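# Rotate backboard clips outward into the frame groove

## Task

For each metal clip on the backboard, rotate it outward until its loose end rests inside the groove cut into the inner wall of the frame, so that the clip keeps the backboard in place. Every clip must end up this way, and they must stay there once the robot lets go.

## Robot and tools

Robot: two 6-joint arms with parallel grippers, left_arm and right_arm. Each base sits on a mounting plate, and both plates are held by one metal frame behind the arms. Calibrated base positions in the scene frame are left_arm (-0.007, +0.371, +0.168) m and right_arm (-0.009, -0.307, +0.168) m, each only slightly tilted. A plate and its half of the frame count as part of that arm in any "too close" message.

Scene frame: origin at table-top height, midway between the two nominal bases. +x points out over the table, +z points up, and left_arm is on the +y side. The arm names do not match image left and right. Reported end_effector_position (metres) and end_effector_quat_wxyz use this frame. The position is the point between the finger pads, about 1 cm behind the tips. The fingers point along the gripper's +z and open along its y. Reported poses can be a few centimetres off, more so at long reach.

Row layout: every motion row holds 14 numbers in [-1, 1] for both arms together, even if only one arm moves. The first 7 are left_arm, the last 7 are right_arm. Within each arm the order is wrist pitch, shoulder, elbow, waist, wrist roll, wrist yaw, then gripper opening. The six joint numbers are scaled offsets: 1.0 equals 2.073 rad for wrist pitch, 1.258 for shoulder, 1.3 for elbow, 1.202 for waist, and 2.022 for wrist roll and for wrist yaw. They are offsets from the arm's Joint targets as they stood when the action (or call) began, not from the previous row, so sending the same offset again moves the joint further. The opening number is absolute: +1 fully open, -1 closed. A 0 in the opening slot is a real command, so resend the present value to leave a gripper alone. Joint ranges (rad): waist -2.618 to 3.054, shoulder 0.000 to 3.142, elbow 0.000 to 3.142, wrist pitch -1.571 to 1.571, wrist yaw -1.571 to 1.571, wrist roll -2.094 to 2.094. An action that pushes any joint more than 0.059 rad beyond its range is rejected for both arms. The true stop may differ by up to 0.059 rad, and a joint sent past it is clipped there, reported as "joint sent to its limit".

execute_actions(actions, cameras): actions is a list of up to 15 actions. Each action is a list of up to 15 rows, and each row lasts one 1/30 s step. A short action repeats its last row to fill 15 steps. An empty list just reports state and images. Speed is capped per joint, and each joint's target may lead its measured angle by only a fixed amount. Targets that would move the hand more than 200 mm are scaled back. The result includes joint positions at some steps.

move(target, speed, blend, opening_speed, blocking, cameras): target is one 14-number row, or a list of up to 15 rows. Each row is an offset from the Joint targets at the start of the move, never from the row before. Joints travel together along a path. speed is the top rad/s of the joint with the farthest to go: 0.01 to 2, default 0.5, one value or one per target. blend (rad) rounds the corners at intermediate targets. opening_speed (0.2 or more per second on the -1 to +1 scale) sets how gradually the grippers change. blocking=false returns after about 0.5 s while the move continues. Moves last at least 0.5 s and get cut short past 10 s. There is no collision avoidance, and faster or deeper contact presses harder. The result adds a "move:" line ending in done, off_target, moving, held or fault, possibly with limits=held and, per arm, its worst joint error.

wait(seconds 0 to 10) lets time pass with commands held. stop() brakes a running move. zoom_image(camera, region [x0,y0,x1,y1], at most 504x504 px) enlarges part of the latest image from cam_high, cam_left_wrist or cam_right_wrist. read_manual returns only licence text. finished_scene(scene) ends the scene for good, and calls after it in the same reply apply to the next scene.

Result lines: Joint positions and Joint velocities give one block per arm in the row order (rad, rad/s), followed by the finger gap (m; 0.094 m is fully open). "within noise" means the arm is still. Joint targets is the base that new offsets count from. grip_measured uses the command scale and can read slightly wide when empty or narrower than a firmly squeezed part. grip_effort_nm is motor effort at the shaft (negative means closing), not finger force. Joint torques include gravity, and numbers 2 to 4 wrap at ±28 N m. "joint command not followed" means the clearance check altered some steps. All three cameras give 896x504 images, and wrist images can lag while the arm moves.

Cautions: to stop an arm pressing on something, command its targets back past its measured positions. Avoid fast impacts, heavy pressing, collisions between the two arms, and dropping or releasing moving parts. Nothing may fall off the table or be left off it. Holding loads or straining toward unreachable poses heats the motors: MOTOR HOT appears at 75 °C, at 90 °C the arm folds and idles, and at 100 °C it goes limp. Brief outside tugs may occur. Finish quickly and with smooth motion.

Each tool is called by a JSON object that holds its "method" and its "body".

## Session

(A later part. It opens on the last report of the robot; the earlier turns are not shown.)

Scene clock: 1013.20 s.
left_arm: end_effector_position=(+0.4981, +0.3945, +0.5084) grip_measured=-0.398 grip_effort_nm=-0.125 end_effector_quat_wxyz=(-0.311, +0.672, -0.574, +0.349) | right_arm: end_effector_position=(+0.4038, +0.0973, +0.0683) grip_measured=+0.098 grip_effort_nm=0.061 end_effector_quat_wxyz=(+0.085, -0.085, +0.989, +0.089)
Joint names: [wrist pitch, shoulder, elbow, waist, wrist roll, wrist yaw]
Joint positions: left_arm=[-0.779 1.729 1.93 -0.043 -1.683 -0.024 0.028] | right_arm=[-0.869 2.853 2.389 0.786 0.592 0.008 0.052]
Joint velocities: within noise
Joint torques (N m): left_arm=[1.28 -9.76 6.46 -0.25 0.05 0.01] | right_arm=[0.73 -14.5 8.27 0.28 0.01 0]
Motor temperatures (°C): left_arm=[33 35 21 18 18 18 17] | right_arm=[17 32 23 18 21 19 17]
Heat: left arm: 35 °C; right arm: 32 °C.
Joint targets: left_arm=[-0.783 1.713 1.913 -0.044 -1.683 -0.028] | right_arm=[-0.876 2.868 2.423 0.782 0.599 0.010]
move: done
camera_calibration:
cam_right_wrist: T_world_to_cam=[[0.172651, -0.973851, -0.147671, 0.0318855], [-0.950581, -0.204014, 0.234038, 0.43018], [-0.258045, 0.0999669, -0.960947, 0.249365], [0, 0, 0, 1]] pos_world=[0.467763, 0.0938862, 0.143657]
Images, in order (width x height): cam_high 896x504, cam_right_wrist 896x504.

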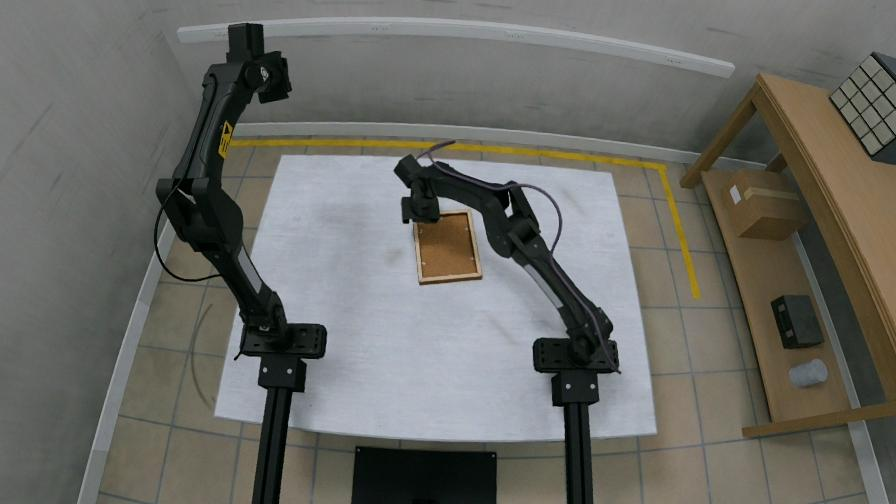

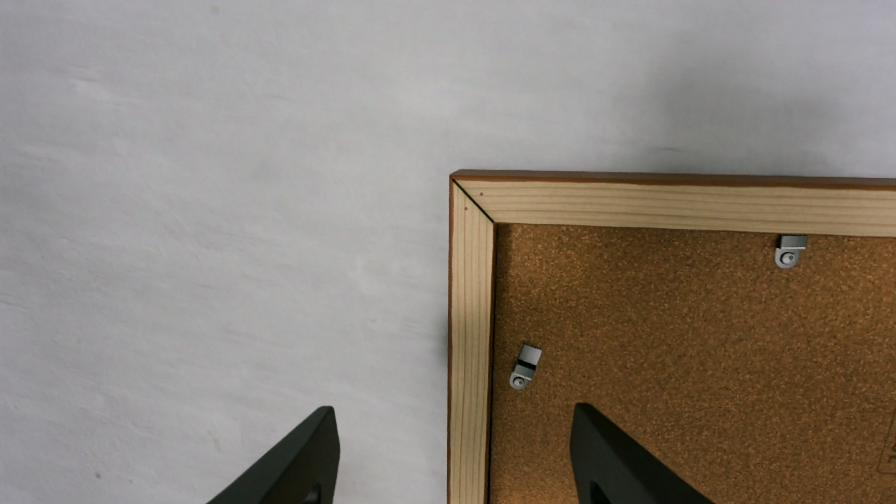

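{"method": "move", "body": {"target": [[0,0,0,0,0,0,-0.4,0.0333,0.0445,0,-0.0033,0,0,0.1]], "speed": 0.3, "cameras": ["cam_right_wrist"]}}

Scene clock: 1025.60 s.
left_arm: end_effector_position=(+0.4981, +0.3945, +0.5084) grip_measured=-0.398 grip_effort_nm=-0.125 end_effector_quat_wxyz=(-0.311, +0.672, -0.574, +0.349) | right_arm: end_effector_position=(+0.4018, +0.0971, +0.0370) grip_measured=+0.098 grip_effort_nm=0.056 end_effector_quat_wxyz=(+0.081, -0.085, +0.989, +0.086)
Joint names: [wrist pitch, shoulder, elbow, waist, wrist roll, wrist yaw]
Joint positions: left_arm=[-0.779 1.729 1.93 -0.043 -1.683 -0.024 0.028] | right_arm=[-0.819 2.917 2.394 0.786 0.593 0.008 0.052]
Joint velocities: within noise
Joint torques (N m): left_arm=[1.24 -9.84 6.39 -0.28 0.02 -0.02] | right_arm=[0.89 -15.24 7.84 -0.08 0.03 -0.02]
Motor temperatures (°C): left_arm=[33 35 21 18 18 18 17] | right_arm=[17 34 24 18 21 19 17]
Heat: left arm: 35 °C; right arm: 34 °C.
Joint targets: left_arm=[-0.783 1.713 1.913 -0.044 -1.683 -0.028] | right_arm=[-0.807 2.924 2.424 0.778 0.599 0.010]
move: done
camera_calibration:
cam_right_wrist: T_world_to_cam=[[0.171281, -0.974859, -0.142525, 0.0278737], [-0.948992, -0.202117, 0.241998, 0.434447], [-0.264721, 0.0938051, -0.959752, 0.222096], [0, 0, 0, 1]] pos_world=[0.466306, 0.0941481, 0.111995]
Images, in order (width x height): cam_right_wrist 896x504.

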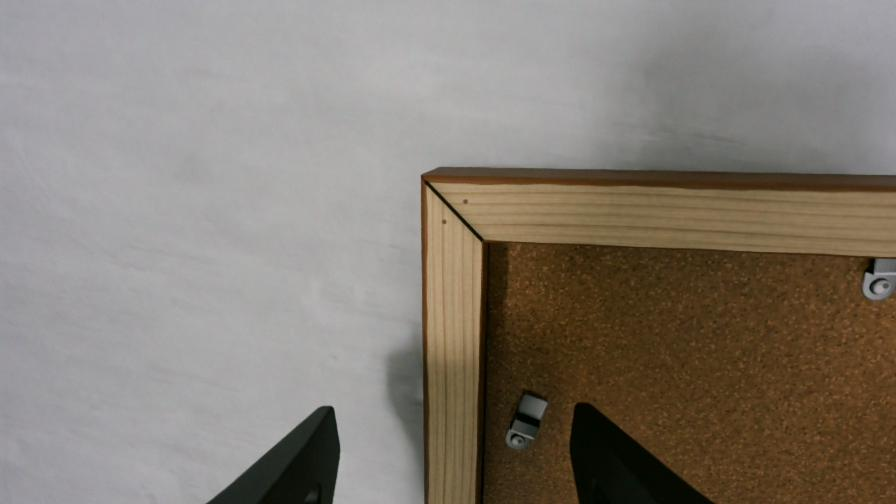

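{"method": "move", "body": {"target": [[0,0,0,0,0,0,-0.4,0.0145,0.0,0,-0.0067,0,0,0.1],[0,0,0,0,0,0,-0.4,0.0145,0.035,0,-0.0067,0,0,0.1]], "speed": 0.25, "cameras": ["cam_right_wrist"]}}

Scene clock: 1031.00 s.
left_arm: end_effector_position=(+0.4981, +0.3945, +0.5084) grip_measured=-0.398 grip_effort_nm=-0.120 end_effector_quat_wxyz=(-0.311, +0.672, -0.574, +0.349) | right_arm: end_effector_position=(+0.4125, +0.0983, +0.0303) grip_measured=+0.098 grip_effort_nm=0.056 end_effector_quat_wxyz=(+0.094, -0.078, +0.988, +0.096)
Joint names: [wrist pitch, shoulder, elbow, waist, wrist roll, wrist yaw]
Joint positions: left_arm=[-0.779 1.729 1.93 -0.043 -1.683 -0.024 0.028] | right_arm=[-0.774 2.939 2.404 0.774 0.593 0.007 0.052]
Joint velocities: within noise
Joint torques (N m): left_arm=[1.26 -9.91 6.5 -0.38 0.01 -0.06] | right_arm=[0.79 -13.44 7.15 0.31 0.02 0]
Motor temperatures (°C): left_arm=[33 35 21 18 18 18 17] | right_arm=[17 35 24 18 21 19 17]
Heat: left arm: 35 °C; right arm: 35 °C.
Joint targets: left_arm=[-0.783 1.713 1.913 -0.044 -1.683 -0.028] | right_arm=[-0.777 2.968 2.424 0.770 0.599 0.010]
move: done
camera_calibration:
cam_right_wrist: T_world_to_cam=[[0.161843, -0.9735, -0.161569, 0.0306231], [-0.956954, -0.194801, 0.215156, 0.44979], [-0.240928, 0.119793, -0.963122, 0.206047], [0, 0, 0, 1]] pos_world=[0.475115, 0.0927482, 0.106621]
Images, in order (width x height): cam_right_wrist 896x504.

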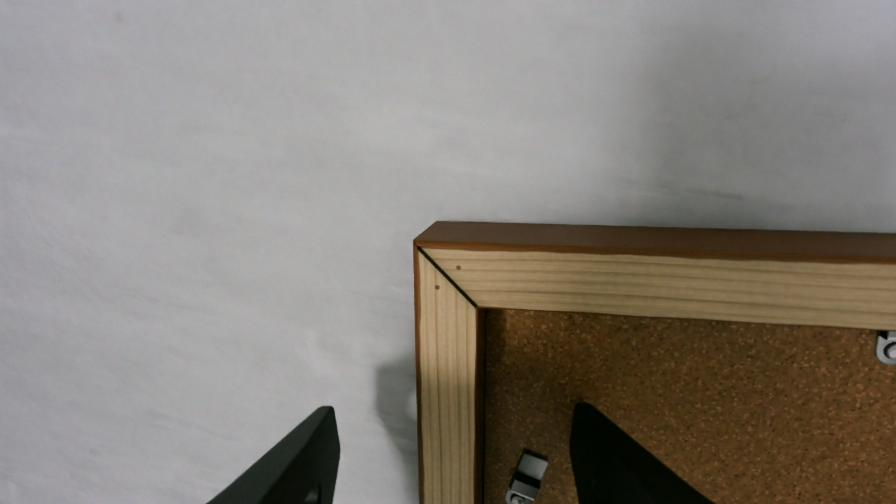

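{"method": "move", "body": {"target": [[0,0,0,0,0,0,-0.4,0,-0.06,0,0,0,0,0.1],[0,0,0,0,0,0,-0.4,0.006,-0.06,0,-0.01,0,0,0.1],[0,0,0,0,0,0,-0.4,-0.0125,-0.06,0,0.0145,0,0,0.1],[0,0,0,0,0,0,-0.4,-0.0125,0.0,0,0.0145,0,0,0.1]], "speed": 0.25, "cameras": ["cam_right_wrist"]}}

Scene clock: 1041.00 s.
left_arm: end_effector_position=(+0.4981, +0.3945, +0.5084) grip_measured=-0.398 grip_effort_nm=-0.115 end_effector_quat_wxyz=(-0.311, +0.672, -0.574, +0.349) | right_arm: end_effector_position=(+0.4098, +0.0973, +0.0300) grip_measured=+0.098 grip_effort_nm=0.056 end_effector_quat_wxyz=(+0.090, -0.079, +0.988, +0.093)
Joint names: [wrist pitch, shoulder, elbow, waist, wrist roll, wrist yaw]
Joint positions: left_arm=[-0.779 1.729 1.93 -0.043 -1.683 -0.024 0.028] | right_arm=[-0.785 2.938 2.404 0.776 0.593 0.007 0.052]
Joint velocities: within noise
Joint torques (N m): left_arm=[1.27 -9.91 6.46 -0.32 0.06 -0.03] | right_arm=[0.62 -13.26 7.12 1.72 0.03 0]
Motor temperatures (°C): left_arm=[34 35 21 18 18 18 17] | right_arm=[18 36 24 18 21 19 17]
Heat: left arm: 35 °C; right arm: 36 °C.
Joint targets: left_arm=[-0.783 1.713 1.913 -0.044 -1.683 -0.028] | right_arm=[-0.803 2.969 2.424 0.787 0.599 0.010]
move: done
camera_calibration:
cam_right_wrist: T_world_to_cam=[[0.162862, -0.974318, -0.155499, 0.0295166], [-0.954748, -0.195379, 0.224241, 0.445961], [-0.248863, 0.111942, -0.962048, 0.209226], [0, 0, 0, 1]] pos_world=[0.473042, 0.092469, 0.105872]
Images, in order (width x height): cam_right_wrist 896x504.

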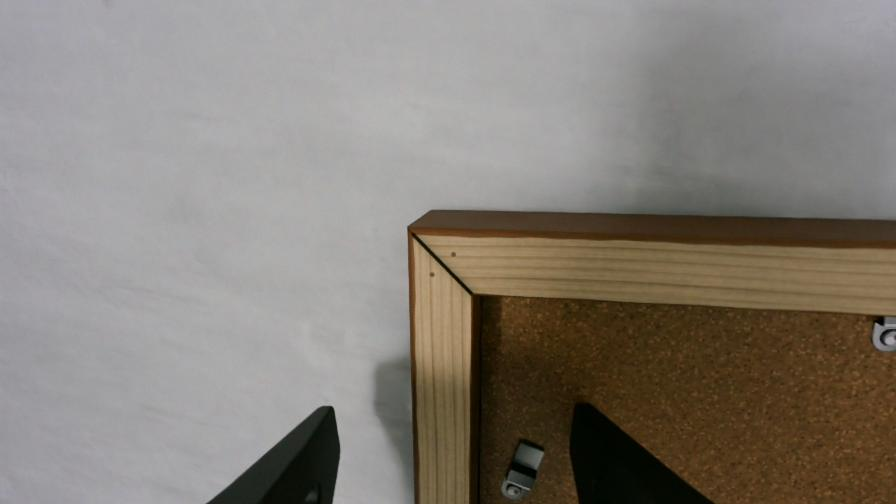

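{"method": "move", "body": {"target": [[0,0,0,0,0,0,-0.4,0,-0.06,0,0,0,0,0.1],[0,0,0,0,0,0,-0.4,0.015,-0.06,0,-0.02,0,0,0.1],[0,0,0,0,0,0,-0.4,-0.005,-0.06,0,0.0075,0,0,0.1],[0,0,0,0,0,0,-0.4,-0.005,0.006,0,0.0075,0,0,0.1]], "speed": 0.25, "cameras": ["cam_right_wrist"]}}

Scene clock: 1048.70 s.
left_arm: end_effector_position=(+0.4981, +0.3945, +0.5084) grip_measured=-0.398 grip_effort_nm=-0.125 end_effector_quat_wxyz=(-0.311, +0.672, -0.574, +0.349) | right_arm: end_effector_position=(+0.4033, +0.0995, +0.0292) grip_measured=+0.098 grip_effort_nm=0.061 end_effector_quat_wxyz=(+0.085, -0.085, +0.989, +0.089)
Joint names: [wrist pitch, shoulder, elbow, waist, wrist roll, wrist yaw]
Joint positions: left_arm=[-0.779 1.729 1.93 -0.043 -1.683 -0.024 0.028] | right_arm=[-0.798 2.938 2.404 0.786 0.593 0.007 0.052]
Joint velocities: within noise
Joint torques (N m): left_arm=[1.25 -9.91 6.52 -0.32 0 -0.03] | right_arm=[0.63 -12.56 7.06 1.61 0.03 -0.01]
Motor temperatures (°C): left_arm=[34 35 21 18 18 18 17] | right_arm=[17 36 24 18 21 19 17]
Heat: left arm: 35 °C; right arm: 36 °C.
Joint targets: left_arm=[-0.783 1.713 1.913 -0.044 -1.683 -0.028] | right_arm=[-0.814 2.976 2.424 0.796 0.599 0.010]
move: off_target (right_arm); right_arm: the shoulder is farthest, 0.038 rad from its target
camera_calibration:
cam_right_wrist: T_world_to_cam=[[0.172015, -0.973838, -0.148496, 0.0286151], [-0.950524, -0.203666, 0.234571, 0.439247], [-0.258678, 0.100799, -0.96069, 0.211689], [0, 0, 0, 1]] pos_world=[0.467352, 0.095988, 0.104582]
Images, in order (width x height): cam_right_wrist 896x504.

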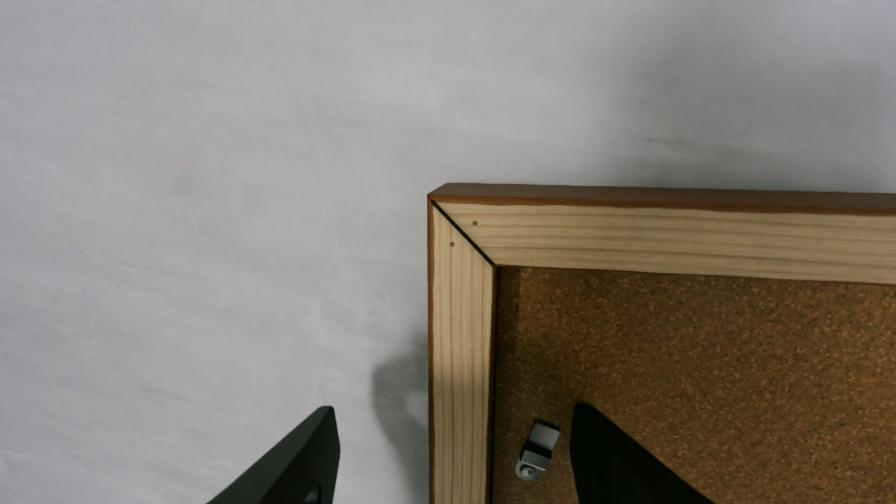

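{"method": "move", "body": {"target": [[0,0,0,0,0,0,-0.4,0,0,0,0,0,0,-0.5],[0,0,0,0,0,0,-0.4,0,0.0,0,0,0,0,-0.75]], "opening_speed": 0.4, "cameras": ["cam_right_wrist"]}}

Scene clock: 1056.77 s.
left_arm: end_effector_position=(+0.4981, +0.3945, +0.5084) grip_measured=-0.398 grip_effort_nm=-0.120 end_effector_quat_wxyz=(-0.311, +0.672, -0.574, +0.349) | right_arm: end_effector_position=(+0.4037, +0.0998, +0.0269) grip_measured=-0.748 grip_effort_nm=-0.720 end_effector_quat_wxyz=(+0.088, -0.084, +0.989, +0.087)
Joint names: [wrist pitch, shoulder, elbow, waist, wrist roll, wrist yaw]
Joint positions: left_arm=[-0.779 1.729 1.93 -0.043 -1.683 -0.024 0.028] | right_arm=[-0.791 2.943 2.404 0.789 0.596 0.015 0.012]
Joint velocities: within noise
Joint torques (N m): left_arm=[1.26 -9.99 6.57 -0.23 0 -0.04] | right_arm=[0.56 -13.04 7.05 1.44 0 -0.07]
Motor temperatures (°C): left_arm=[34 35 21 18 18 18 17] | right_arm=[17 35 24 18 21 19 17]
Heat: left arm: 35 °C; right arm: 35 °C.
Joint targets: left_arm=[-0.783 1.713 1.913 -0.044 -1.683 -0.028] | right_arm=[-0.813 2.976 2.424 0.796 0.599 0.011]
move: done
camera_calibration:
cam_right_wrist: T_world_to_cam=[[0.17101, -0.97476, -0.143521, 0.0288245], [-0.95254, -0.200799, 0.228796, 0.440898], [-0.25184, 0.0975832, -0.962837, 0.207141], [0, 0, 0, 1]] pos_world=[0.46721, 0.0964155, 0.102704]
Images, in order (width x height): cam_right_wrist 896x504.

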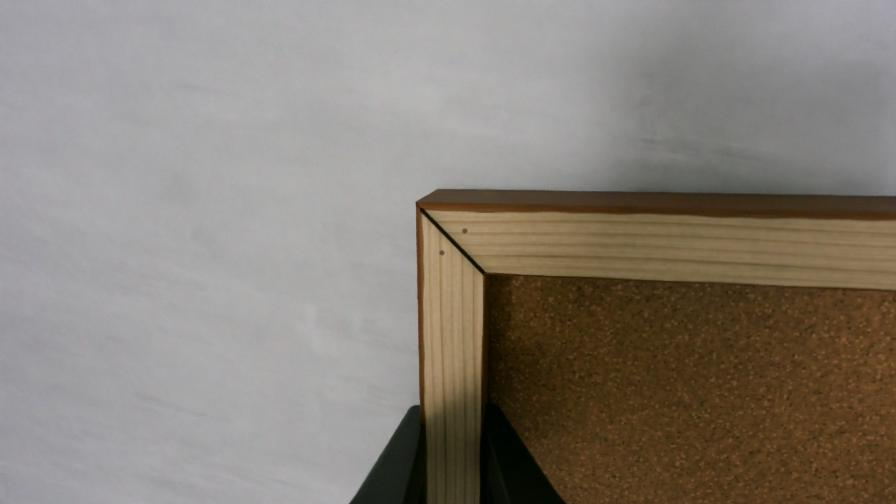

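{"method": "move", "body": {"target": [[0,0,0,0,0,0,-0.4,0,0,0,0,0,0,-0.0],[0,0,0,0,0,0,-0.4,0,-0.05,0,0,0,0,-0.0]], "opening_speed": 0.5, "speed": 0.3, "cameras": ["cam_right_wrist"]}}

{"method": "zoom_image", "body": {"camera": "cam_right_wrist", "region": [410, 380, 610, 504]}}

Scene clock: 1062.97 s.
left_arm: end_effector_position=(+0.4981, +0.3945, +0.5084) grip_measured=-0.398 grip_effort_nm=-0.125 end_effector_quat_wxyz=(-0.311, +0.672, -0.574, +0.349) | right_arm: end_effector_position=(+0.4026, +0.1060, +0.0299) grip_measured=-0.002 grip_effort_nm=0.071 end_effector_quat_wxyz=(+0.089, -0.087, +0.988, +0.096)
Joint names: [wrist pitch, shoulder, elbow, waist, wrist roll, wrist yaw]
Joint positions: left_arm=[-0.779 1.729 1.93 -0.043 -1.683 -0.024 0.028] | right_arm=[-0.785 2.942 2.41 0.795 0.596 0.004 0.047]
Joint velocities: within noise
Joint torques (N m): left_arm=[1.25 -9.87 6.6 -0.24 -0.01 -0.02] | right_arm=[0.53 -18.82 6.67 0.79 0 0.04]
Motor temperatures (°C): left_arm=[34 35 21 18 18 18 17] | right_arm=[17 36 24 18 21 19 17]
Heat: left arm: 35 °C; right arm: 36 °C.
Joint targets: left_arm=[-0.783 1.713 1.913 -0.044 -1.683 -0.028] | right_arm=[-0.813 2.913 2.424 0.796 0.599 0.010]
move: done
camera_calibration:
cam_right_wrist: T_world_to_cam=[[0.17837, -0.97089, -0.159868, 0.0326151], [-0.95133, -0.211659, 0.22399, 0.441142], [-0.251307, 0.112134, -0.96139, 0.207351], [0, 0, 0, 1]] pos_world=[0.465963, 0.101786, 0.105747]
Images, in order (width x height): cam_right_wrist 896x504.

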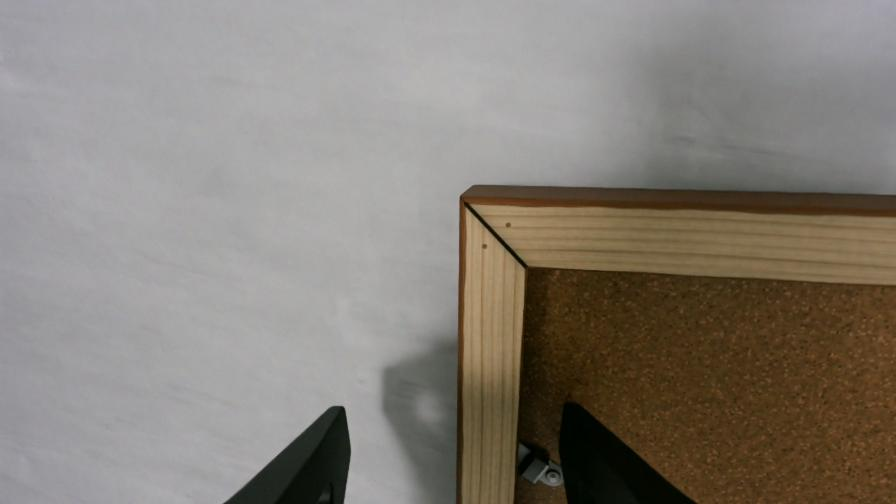

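Scaled by 2.520.

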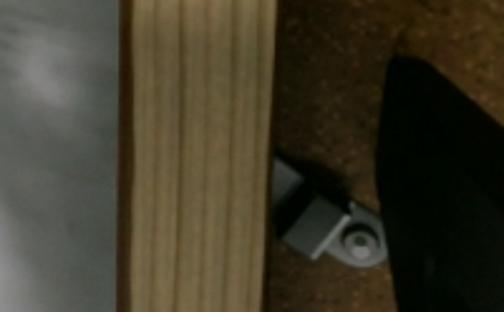

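{"method": "move", "body": {"target": [[0,0,0,0,0,0,-0.4,0,-0.04,0,0,0,0,0.05],[0,0,0,0,0,0,-0.4,0.01,-0.03,0,-0.022,0,0,0.05],[0,0,0,0,0,0,-0.4,-0.0063,-0.02,0,0.0033,0,0,0.05],[0,0,0,0,0,0,-0.4,-0.0063,0.050,0,0.0033,0,0,0.05]], "speed": 0.25, "cameras": ["cam_right_wrist"]}}

{"method": "zoom_image", "body": {"camera": "cam_right_wrist", "region": [410, 380, 610, 504]}}

Scene clock: 1076.70 s.
left_arm: end_effector_position=(+0.4981, +0.3945, +0.5084) grip_measured=-0.398 grip_effort_nm=-0.115 end_effector_quat_wxyz=(-0.311, +0.672, -0.574, +0.349) | right_arm: end_effector_position=(+0.3987, +0.1030, +0.0291) grip_measured=+0.048 grip_effort_nm=0.056 end_effector_quat_wxyz=(+0.081, -0.088, +0.989, +0.089)
Joint names: [wrist pitch, shoulder, elbow, waist, wrist roll, wrist yaw]
Joint positions: left_arm=[-0.779 1.729 1.93 -0.043 -1.683 -0.024 0.028] | right_arm=[-0.811 2.944 2.416 0.796 0.596 0.005 0.049]
Joint velocities: within noise
Joint torques (N m): left_arm=[1.28 -9.88 6.52 -0.34 0 -0.01] | right_arm=[0.6 -13.11 6.13 1.1 -0.01 0.02]
Motor temperatures (°C): left_arm=[34 35 21 18 18 18 17] | right_arm=[17 37 24 18 21 19 17]
Heat: left arm: 35 °C; right arm: 37 °C.
Joint targets: left_arm=[-0.783 1.713 1.913 -0.044 -1.683 -0.028] | right_arm=[-0.827 2.976 2.423 0.800 0.599 0.011]
move: done
camera_calibration:
cam_right_wrist: T_world_to_cam=[[0.17821, -0.972929, -0.14714, 0.0301632], [-0.947416, -0.210048, 0.241419, 0.434795], [-0.26579, 0.0963792, -0.959201, 0.213301], [0, 0, 0, 1]] pos_world=[0.463249, 0.100116, 0.104069]
Images, in order (width x height): cam_right_wrist 896x504.

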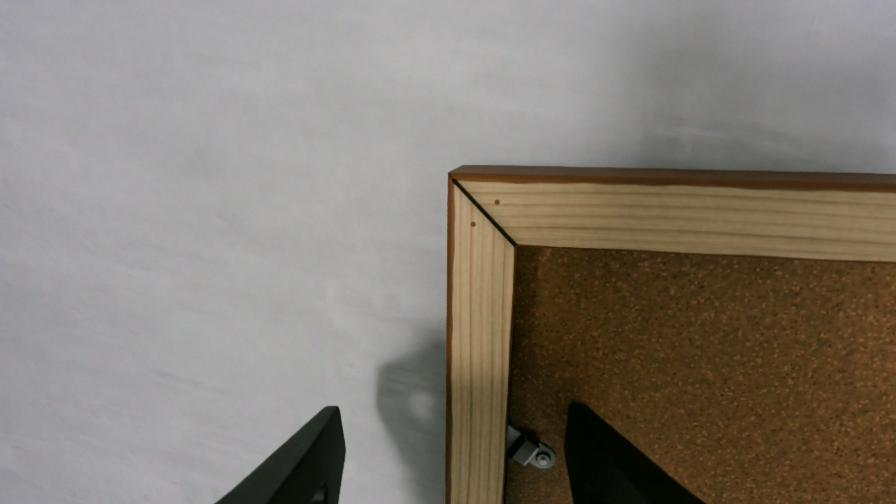

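Scaled by 2.520.

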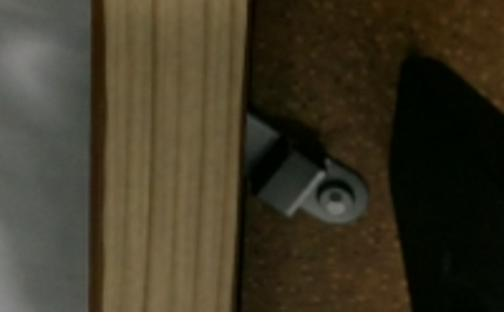

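{"method": "move", "body": {"target": [[0,0,0,0,0,0,-0.4,0,-0.05,0,0,0,0,0.05],[0,0,0,0,0,0,-0.4,0.014,-0.05,0,-0.026,0,0,0.05],[0,0,0,0,0,0,-0.4,-0.0015,-0.05,0,-0.005,0,0,0.05],[0,0,0,0,0,0,-0.4,-0.0015,0.00,0,-0.005,0,0,0.05]], "speed": 0.25, "cameras": ["cam_right_wrist"]}}

{"method": "zoom_image", "body": {"camera": "cam_right_wrist", "region": [410, 380, 610, 504]}}

Scene clock: 1083.87 s.
left_arm: end_effector_position=(+0.4981, +0.3945, +0.5084) grip_measured=-0.398 grip_effort_nm=-0.120 end_effector_quat_wxyz=(-0.311, +0.672, -0.574, +0.349) | right_arm: end_effector_position=(+0.4021, +0.1007, +0.0296) grip_measured=+0.048 grip_effort_nm=0.061 end_effector_quat_wxyz=(+0.083, -0.085, +0.989, +0.089)
Joint names: [wrist pitch, shoulder, elbow, waist, wrist roll, wrist yaw]
Joint positions: left_arm=[-0.779 1.729 1.93 -0.043 -1.683 -0.024 0.028] | right_arm=[-0.809 2.943 2.416 0.789 0.596 0.006 0.049]
Joint velocities: within noise
Joint torques (N m): left_arm=[1.27 -9.94 6.57 -0.38 0 0] | right_arm=[0.57 -13.08 6.15 1.16 0 0.01]
Motor temperatures (°C): left_arm=[34 35 21 18 18 18 17] | right_arm=[17 37 23 18 21 19 17]
Heat: left arm: 35 °C; right arm: 37 °C.
Joint targets: left_arm=[-0.783 1.713 1.913 -0.044 -1.683 -0.028] | right_arm=[-0.830 2.976 2.423 0.794 0.599 0.011]
move: done
camera_calibration:
cam_right_wrist: T_world_to_cam=[[0.17195, -0.97392, -0.148029, 0.0300812], [-0.949562, -0.203864, 0.238266, 0.437757], [-0.26223, 0.0995925, -0.959853, 0.213093], [0, 0, 0, 1]] pos_world=[0.466385, 0.0973173, 0.104688]
Images, in order (width x height): cam_right_wrist 896x504.

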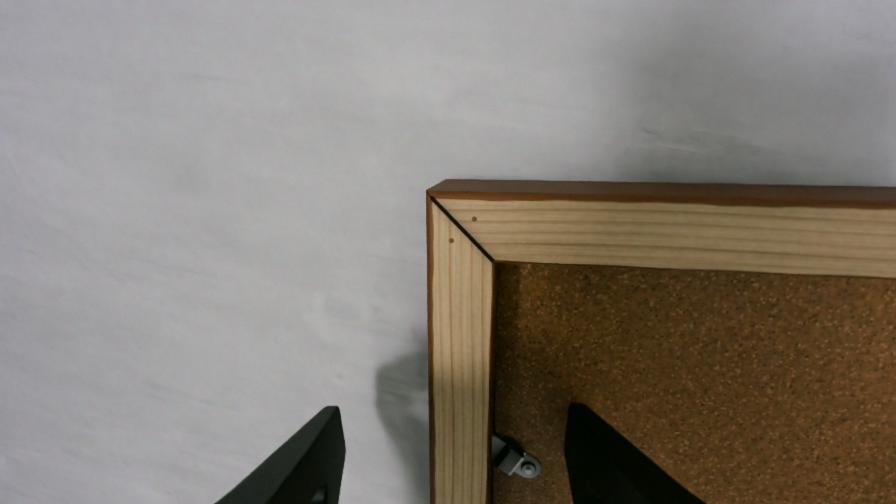

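Scaled by 2.520.

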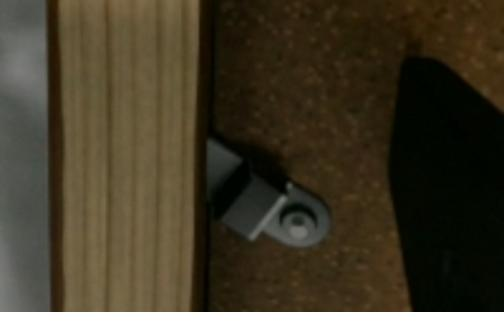

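{"method": "move", "body": {"target": [[0,0,0,0,0,0,-0.4,0,0,0,0,0,0,-0.5],[0,0,0,0,0,0,-0.4,0,0.0,0,0,0,0,-0.75],[0,0,0,0,0,0,-0.4,0,0,0,0,0,0,-0.0],[0,0,0,0,0,0,-0.4,0,-0.05,0,0,0,0,-0.0]], "opening_speed": 0.45, "speed": 0.3, "cameras": ["cam_right_wrist"]}}

{"method": "zoom_image", "body": {"camera": "cam_right_wrist", "region": [410, 380, 610, 504]}}

Scene clock: 1094.33 s.
left_arm: end_effector_position=(+0.4981, +0.3945, +0.5084) grip_measured=-0.398 grip_effort_nm=-0.125 end_effector_quat_wxyz=(-0.311, +0.672, -0.574, +0.349) | right_arm: end_effector_position=(+0.3999, +0.1051, +0.0297) grip_measured=-0.002 grip_effort_nm=0.066 end_effector_quat_wxyz=(+0.083, -0.088, +0.988, +0.094)
Joint names: [wrist pitch, shoulder, elbow, waist, wrist roll, wrist yaw]
Joint positions: left_arm=[-0.779 1.729 1.93 -0.043 -1.683 -0.024 0.028] | right_arm=[-0.802 2.944 2.416 0.795 0.597 -0.001 0.047]
Joint velocities: within noise
Joint torques (N m): left_arm=[1.26 -10.07 6.41 -0.44 -0.02 -0.02] | right_arm=[0.52 -18.99 6.19 0.64 -0.01 0.08]
Motor temperatures (°C): left_arm=[34 35 21 18 18 18 17] | right_arm=[17 36 23 18 21 19 17]
Heat: left arm: 35 °C; right arm: 36 °C.
Joint targets: left_arm=[-0.783 1.713 1.913 -0.044 -1.683 -0.028] | right_arm=[-0.830 2.913 2.423 0.794 0.599 0.010]
move: done
camera_calibration:
cam_right_wrist: T_world_to_cam=[[0.178463, -0.971368, -0.15683, 0.0321343], [-0.948181, -0.212361, 0.236337, 0.436878], [-0.262875, 0.106526, -0.958931, 0.211732], [0, 0, 0, 1]] pos_world=[0.464164, 0.101435, 0.104825]
Images, in order (width x height): cam_right_wrist 896x504.

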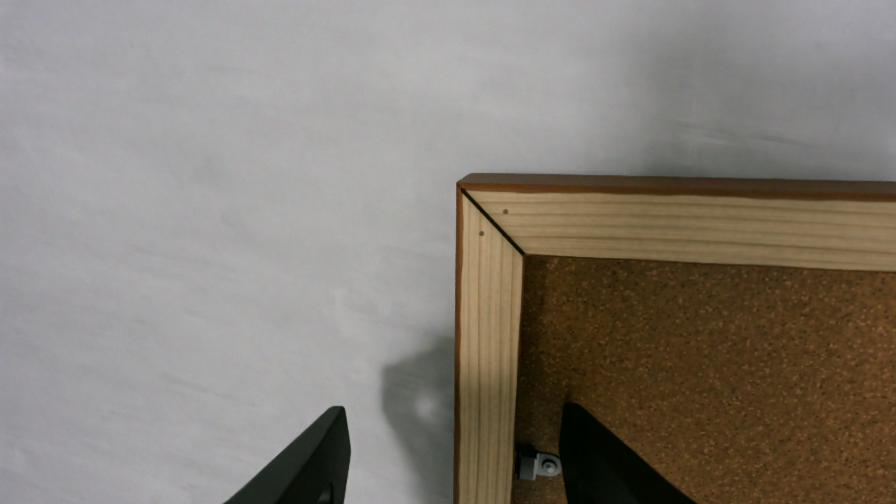

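Scaled by 2.520.

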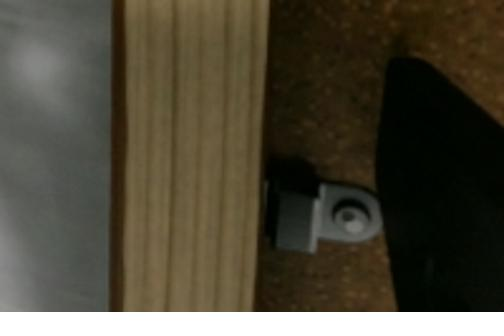

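{"method": "move", "body": {"target": [[0,0,0,0,0,0,-0.4,-0.02,-0.1,0,0,0,0,-0.0],[0,0,0,0,0,0,-0.4,-0.154,-0.2266,-0.168,-0.094,0.015,0,-0.0]], "speed": 0.5, "cameras": ["cam_right_wrist"]}}

Scene clock: 1100.60 s.
left_arm: end_effector_position=(+0.4981, +0.3945, +0.5084) grip_measured=-0.398 grip_effort_nm=-0.125 end_effector_quat_wxyz=(-0.311, +0.672, -0.574, +0.349) | right_arm: end_effector_position=(+0.3816, -0.0003, +0.1075) grip_measured=-0.002 grip_effort_nm=0.056 end_effector_quat_wxyz=(-0.018, -0.019, +1.000, +0.010)
Joint names: [wrist pitch, shoulder, elbow, waist, wrist roll, wrist yaw]
Joint positions: left_arm=[-0.779 1.729 1.93 -0.043 -1.683 -0.024 0.028] | right_arm=[-1.139 2.667 2.218 0.677 0.622 0.002 0.047]
Joint velocities: within noise
Joint torques (N m): left_arm=[1.25 -9.89 6.57 -0.35 0.01 -0.04] | right_arm=[0.24 -18.61 4.49 1.01 0.04 0.05]
Motor temperatures (°C): left_arm=[34 35 21 18 18 18 17] | right_arm=[17 39 23 18 21 19 17]
Heat: left arm: 35 °C; right arm: 39 °C.
Joint targets: left_arm=[-0.783 1.713 1.913 -0.044 -1.683 -0.028] | right_arm=[-1.149 2.628 2.205 0.681 0.629 0.011]
move: off_target (right_arm); right_arm: the shoulder is farthest, 0.040 rad from its target
camera_calibration:
cam_right_wrist: T_world_to_cam=[[0.0305505, -0.999519, -0.00540173, -0.0145664], [-0.89581, -0.0297771, 0.443438, 0.336584], [-0.443385, -0.00870832, -0.896289, 0.354815], [0, 0, 0, 1]] pos_world=[0.45928, -0.00144699, 0.168684]
Images, in order (width x height): cam_right_wrist 896x504.

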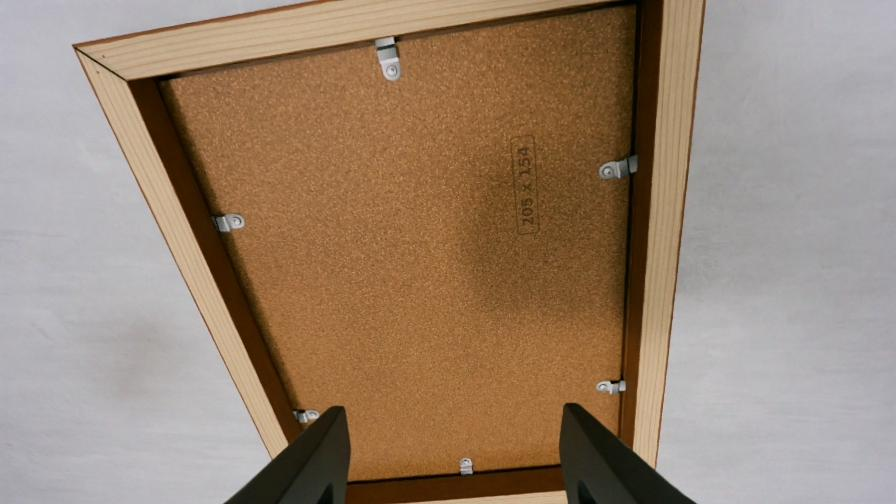

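{"method": "zoom_image", "body": {"camera": "cam_right_wrist", "region": [170, 170, 300, 270]}}

{"method": "zoom_image", "body": {"camera": "cam_right_wrist", "region": [250, 370, 380, 470]}}

{"method": "zoom_image", "body": {"camera": "cam_right_wrist", "region": [400, 410, 530, 504]}}

{"method": "zoom_image", "body": {"camera": "cam_right_wrist", "region": [550, 340, 680, 440]}}

{"method": "zoom_image", "body": {"camera": "cam_right_wrist", "region": [550, 120, 680, 220]}}

{"method": "zoom_image", "body": {"camera": "cam_right_wrist", "region": [325, 15, 455, 115]}}

Scaled by 3.877.

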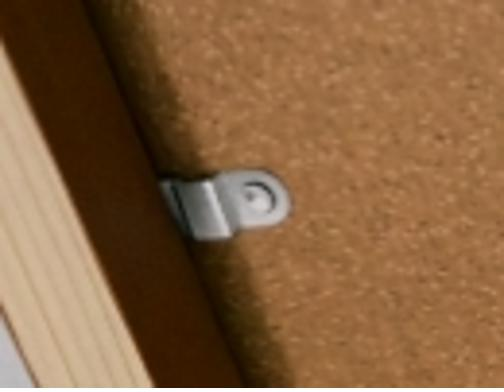

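Scaled by 3.877.

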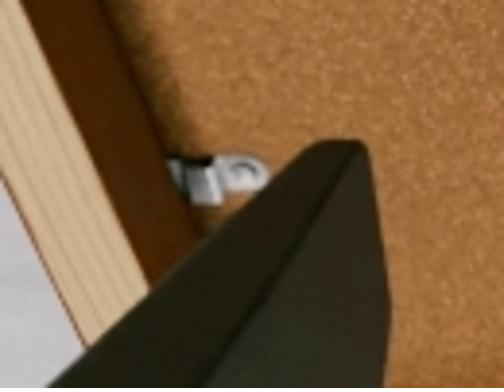

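Scaled by 3.877.

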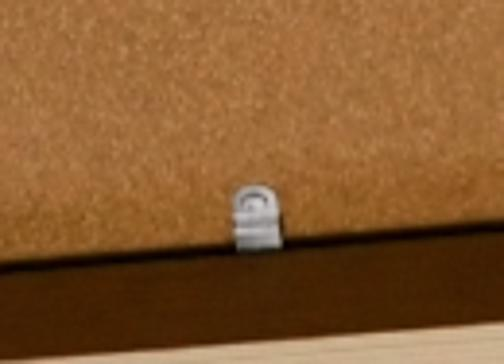

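Scaled by 3.877.

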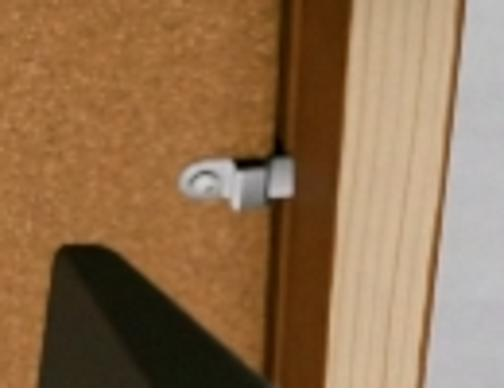

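Scaled by 3.877.

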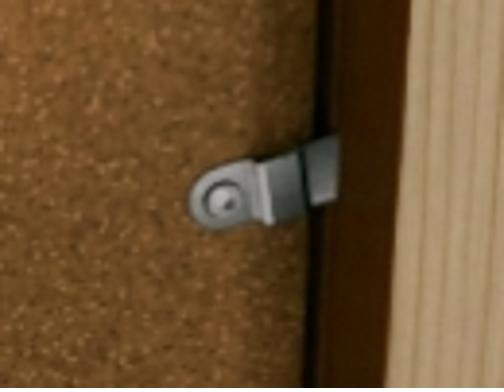

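Scaled by 3.877.

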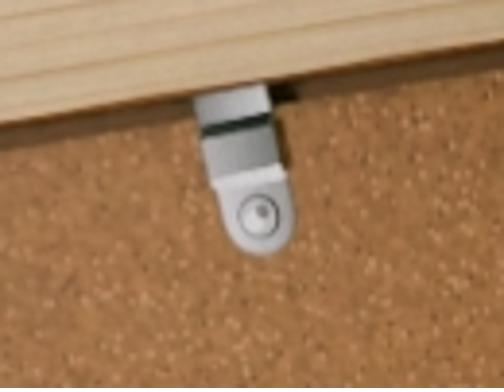

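{"method": "zoom_image", "body": {"camera": "cam_right_wrist", "region": [585, 135, 665, 195]}}

{"method": "zoom_image", "body": {"camera": "cam_right_wrist", "region": [585, 360, 665, 420]}}

Scaled by 6.300.

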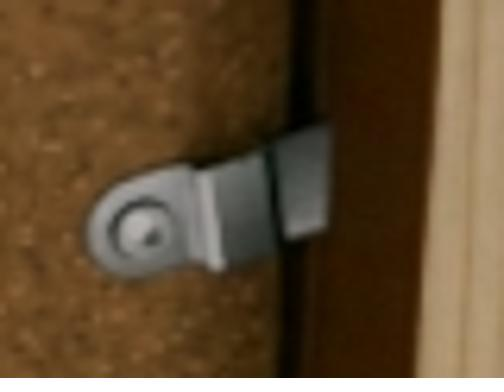

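Scaled by 6.300.

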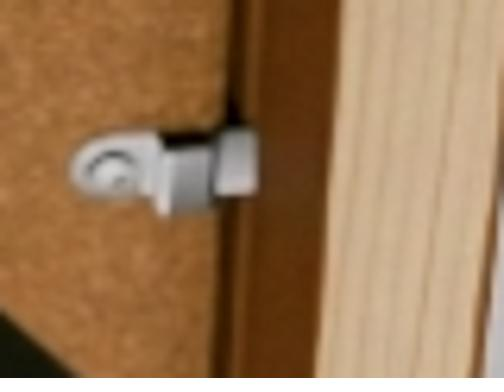

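{"method": "move", "body": {"target": [[0,0,0,0,0,0,-0.4,0.0751,0.0754,-0.0458,-0.1522,-0.1612,0,0.0]], "speed": 0.4, "cameras": ["cam_right_wrist"]}}

{"method": "zoom_image", "body": {"camera": "cam_right_wrist", "region": [300, 320, 550, 504]}}

Scene clock: 1154.20 s.
left_arm: end_effector_position=(+0.4981, +0.3945, +0.5084) grip_measured=-0.398 grip_effort_nm=-0.115 end_effector_quat_wxyz=(-0.311, +0.672, -0.574, +0.349) | right_arm: end_effector_position=(+0.4330, -0.0726, +0.0655) grip_measured=-0.002 grip_effort_nm=0.061 end_effector_quat_wxyz=(-0.007, -0.084, +0.996, +0.017)
Joint names: [wrist pitch, shoulder, elbow, waist, wrist roll, wrist yaw]
Joint positions: left_arm=[-0.779 1.729 1.93 -0.043 -1.683 -0.024 0.028] | right_arm=[-1.004 2.716 2.155 0.496 0.311 0.003 0.047]
Joint velocities: within noise
Joint torques (N m): left_arm=[1.26 -9.87 6.64 -0.31 0.02 -0.03] | right_arm=[0.46 -14.2 4.62 0.79 -0.11 0.03]
Motor temperatures (°C): left_arm=[34 35 21 18 18 18 17] | right_arm=[17 41 23 18 21 19 17]
Heat: left arm: 35 °C; right arm: 41 °C.
Joint targets: left_arm=[-0.783 1.713 1.913 -0.044 -1.683 -0.028] | right_arm=[-0.993 2.723 2.146 0.498 0.303 0.011]
move: done
camera_calibration:
cam_right_wrist: T_world_to_cam=[[0.158845, -0.987114, -0.0193294, -0.142429], [-0.894285, -0.152147, 0.42084, 0.391095], [-0.418358, -0.0495621, -0.906929, 0.326293], [0, 0, 0, 1]] pos_world=[0.508882, -0.0649182, 0.128583]
Images, in order (width x height): cam_right_wrist 896x504.

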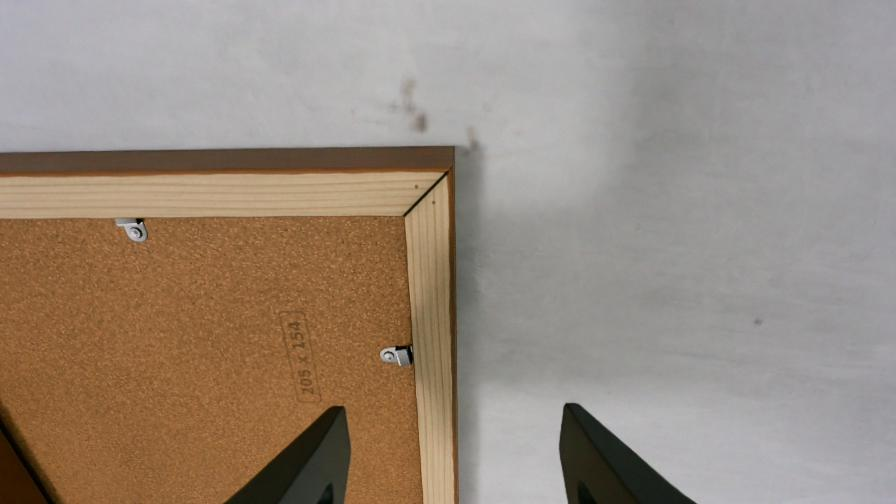

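Scaled by 2.016.

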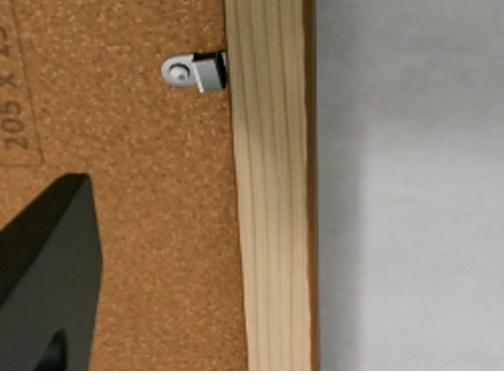

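{"method": "zoom_image", "body": {"camera": "cam_right_wrist", "region": [365, 330, 429, 380]}}

Scaled by 7.875.

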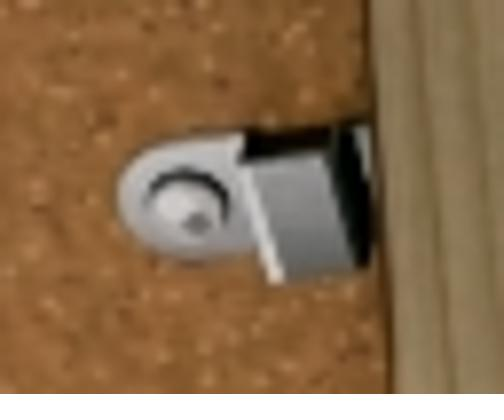

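{"method": "move", "body": {"target": [[0,0,0,0,0,0,-0.4,0.0236,0.0433,0.0418,0.0033,-0.0203,0,0.0]], "speed": 0.3, "cameras": ["cam_right_wrist"]}}

Scene clock: 1174.67 s.
left_arm: end_effector_position=(+0.4981, +0.3945, +0.5084) grip_measured=-0.398 grip_effort_nm=-0.115 end_effector_quat_wxyz=(-0.311, +0.672, -0.574, +0.349) | right_arm: end_effector_position=(+0.4367, -0.0697, +0.0432) grip_measured=-0.002 grip_effort_nm=0.066 end_effector_quat_wxyz=(-0.002, -0.104, +0.994, +0.019)
Joint names: [wrist pitch, shoulder, elbow, waist, wrist roll, wrist yaw]
Joint positions: left_arm=[-0.779 1.729 1.93 -0.043 -1.683 -0.024 0.028] | right_arm=[-0.955 2.769 2.169 0.496 0.27 0.003 0.047]
Joint velocities: within noise
Joint torques (N m): left_arm=[1.29 -9.91 6.53 -0.31 0.01 -0.02] | right_arm=[0.5 -14.28 7.46 1.24 -0.11 0.04]
Motor temperatures (°C): left_arm=[34 35 21 18 18 18 17] | right_arm=[17 38 24 18 21 19 17]
Heat: left arm: 35 °C; right arm: 38 °C.
Joint targets: left_arm=[-0.783 1.713 1.913 -0.044 -1.683 -0.028] | right_arm=[-0.944 2.777 2.200 0.502 0.262 0.011]
move: done
camera_calibration:
cam_right_wrist: T_world_to_cam=[[0.199166, -0.979708, -0.0224613, -0.157551], [-0.891558, -0.190665, 0.410818, 0.400711], [-0.406764, -0.0617955, -0.911441, 0.301991], [0, 0, 0, 1]] pos_world=[0.511475, -0.0592913, 0.107089]
Images, in order (width x height): cam_right_wrist 896x504.

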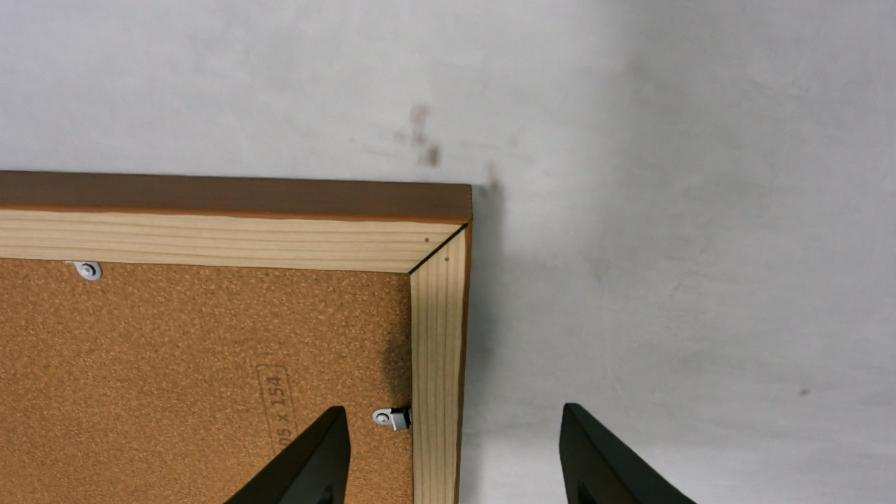

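{"method": "move", "body": {"target": [[0,0,0,0,0,0,-0.4,0.002,0.0,0,0.0075,0,0,0.0],[0,0,0,0,0,0,-0.4,0.002,0.066,0,0.0075,0,0,0.0]], "speed": 0.25, "cameras": ["cam_right_wrist"]}}

{"method": "zoom_image", "body": {"camera": "cam_right_wrist", "region": [330, 400, 530, 504]}}

Scene clock: 1180.67 s.
left_arm: end_effector_position=(+0.4981, +0.3945, +0.5084) grip_measured=-0.398 grip_effort_nm=-0.125 end_effector_quat_wxyz=(-0.311, +0.672, -0.574, +0.349) | right_arm: end_effector_position=(+0.4324, -0.0677, +0.0220) grip_measured=-0.002 grip_effort_nm=0.061 end_effector_quat_wxyz=(-0.009, -0.108, +0.994, +0.015)
Joint names: [wrist pitch, shoulder, elbow, waist, wrist roll, wrist yaw]
Joint positions: left_arm=[-0.779 1.729 1.93 -0.043 -1.683 -0.024 0.028] | right_arm=[-0.938 2.822 2.188 0.503 0.269 0.005 0.047]
Joint velocities: within noise
Joint torques (N m): left_arm=[1.27 -9.98 6.52 -0.36 0.04 -0.01] | right_arm=[0.33 -11.6 5.98 1.42 -0.11 0.01]
Motor temperatures (°C): left_arm=[34 35 21 18 18 18 17] | right_arm=[17 38 24 18 21 19 17]
Heat: left arm: 35 °C; right arm: 38 °C.
Joint targets: left_arm=[-0.783 1.713 1.913 -0.044 -1.683 -0.028] | right_arm=[-0.940 2.860 2.200 0.511 0.262 0.011]
move: off_target (right_arm); right_arm: the shoulder is farthest, 0.038 rad from its target
camera_calibration:
cam_right_wrist: T_world_to_cam=[[0.20703, -0.978205, -0.0159268, -0.158644], [-0.883939, -0.194006, 0.425457, 0.402128], [-0.419274, -0.0740041, -0.904838, 0.285487], [0, 0, 0, 1]] pos_world=[0.507998, -0.0560439, 0.0847047]
Images, in order (width x height): cam_right_wrist 896x504.

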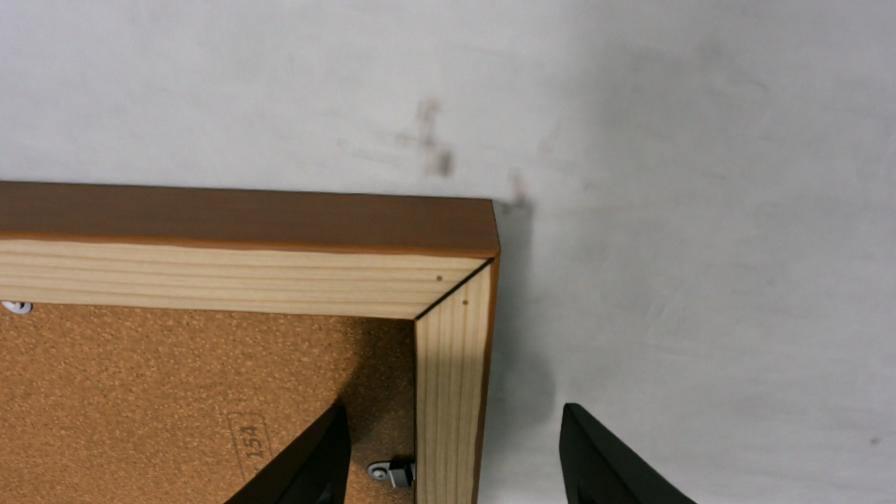

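Scaled by 2.520.

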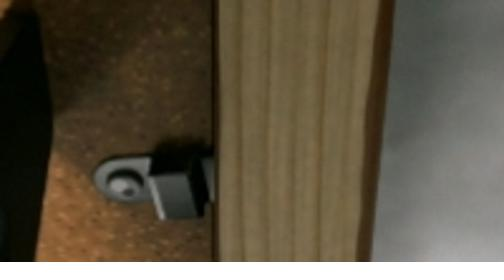

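{"method": "move", "body": {"target": [[0,0,0,0,0,0,-0.4,0,-0.05,0,0,0,0,0.0],[0,0,0,0,0,0,-0.4,0.01,-0.05,0,-0.02,0,0,0.0],[0,0,0,0,0,0,-0.4,-0.0123,-0.05,0,0.0035,0,0,0.0],[0,0,0,0,0,0,-0.4,-0.0123,0.0,0,0.0035,0,0,0.0]], "speed": 0.25, "cameras": ["cam_right_wrist"]}}

{"method": "zoom_image", "body": {"camera": "cam_right_wrist", "region": [330, 400, 530, 504]}}

Scene clock: 1187.27 s.
left_arm: end_effector_position=(+0.4981, +0.3945, +0.5084) grip_measured=-0.398 grip_effort_nm=-0.120 end_effector_quat_wxyz=(-0.311, +0.672, -0.574, +0.349) | right_arm: end_effector_position=(+0.4314, -0.0674, +0.0220) grip_measured=-0.002 grip_effort_nm=0.051 end_effector_quat_wxyz=(-0.011, -0.108, +0.994, +0.017)
Joint names: [wrist pitch, shoulder, elbow, waist, wrist roll, wrist yaw]
Joint positions: left_arm=[-0.779 1.729 1.93 -0.043 -1.683 -0.024 0.028] | right_arm=[-0.941 2.822 2.188 0.503 0.269 0.001 0.047]
Joint velocities: within noise
Joint torques (N m): left_arm=[1.25 -9.91 6.54 -0.25 0.04 -0.02] | right_arm=[0.11 -11.67 5.94 1.88 -0.1 0.06]
Motor temperatures (°C): left_arm=[34 35 21 18 18 18 17] | right_arm=[17 37 24 18 21 19 17]
Heat: left arm: 35 °C; right arm: 37 °C.
Joint targets: left_arm=[-0.783 1.713 1.913 -0.044 -1.683 -0.028] | right_arm=[-0.966 2.860 2.200 0.515 0.262 0.010]
move: off_target (right_arm); right_arm: the shoulder is farthest, 0.038 rad from its target
camera_calibration:
cam_right_wrist: T_world_to_cam=[[0.207399, -0.978067, -0.0192392, -0.158184], [-0.88201, -0.195465, 0.42878, 0.400351], [-0.423136, -0.0719594, -0.903204, 0.286919], [0, 0, 0, 1]] pos_world=[0.507327, -0.0558133, 0.0844404]
Images, in order (width x height): cam_right_wrist 896x504.

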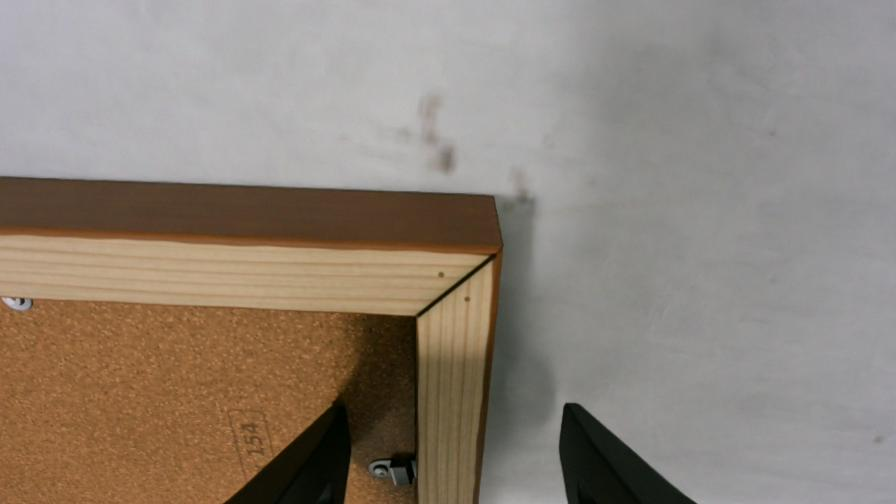

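Scaled by 2.520.

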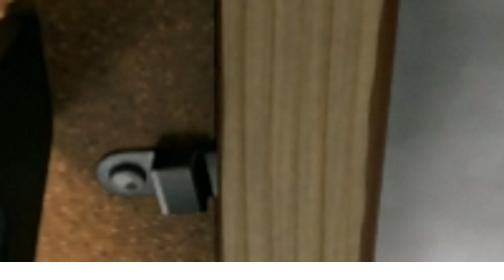

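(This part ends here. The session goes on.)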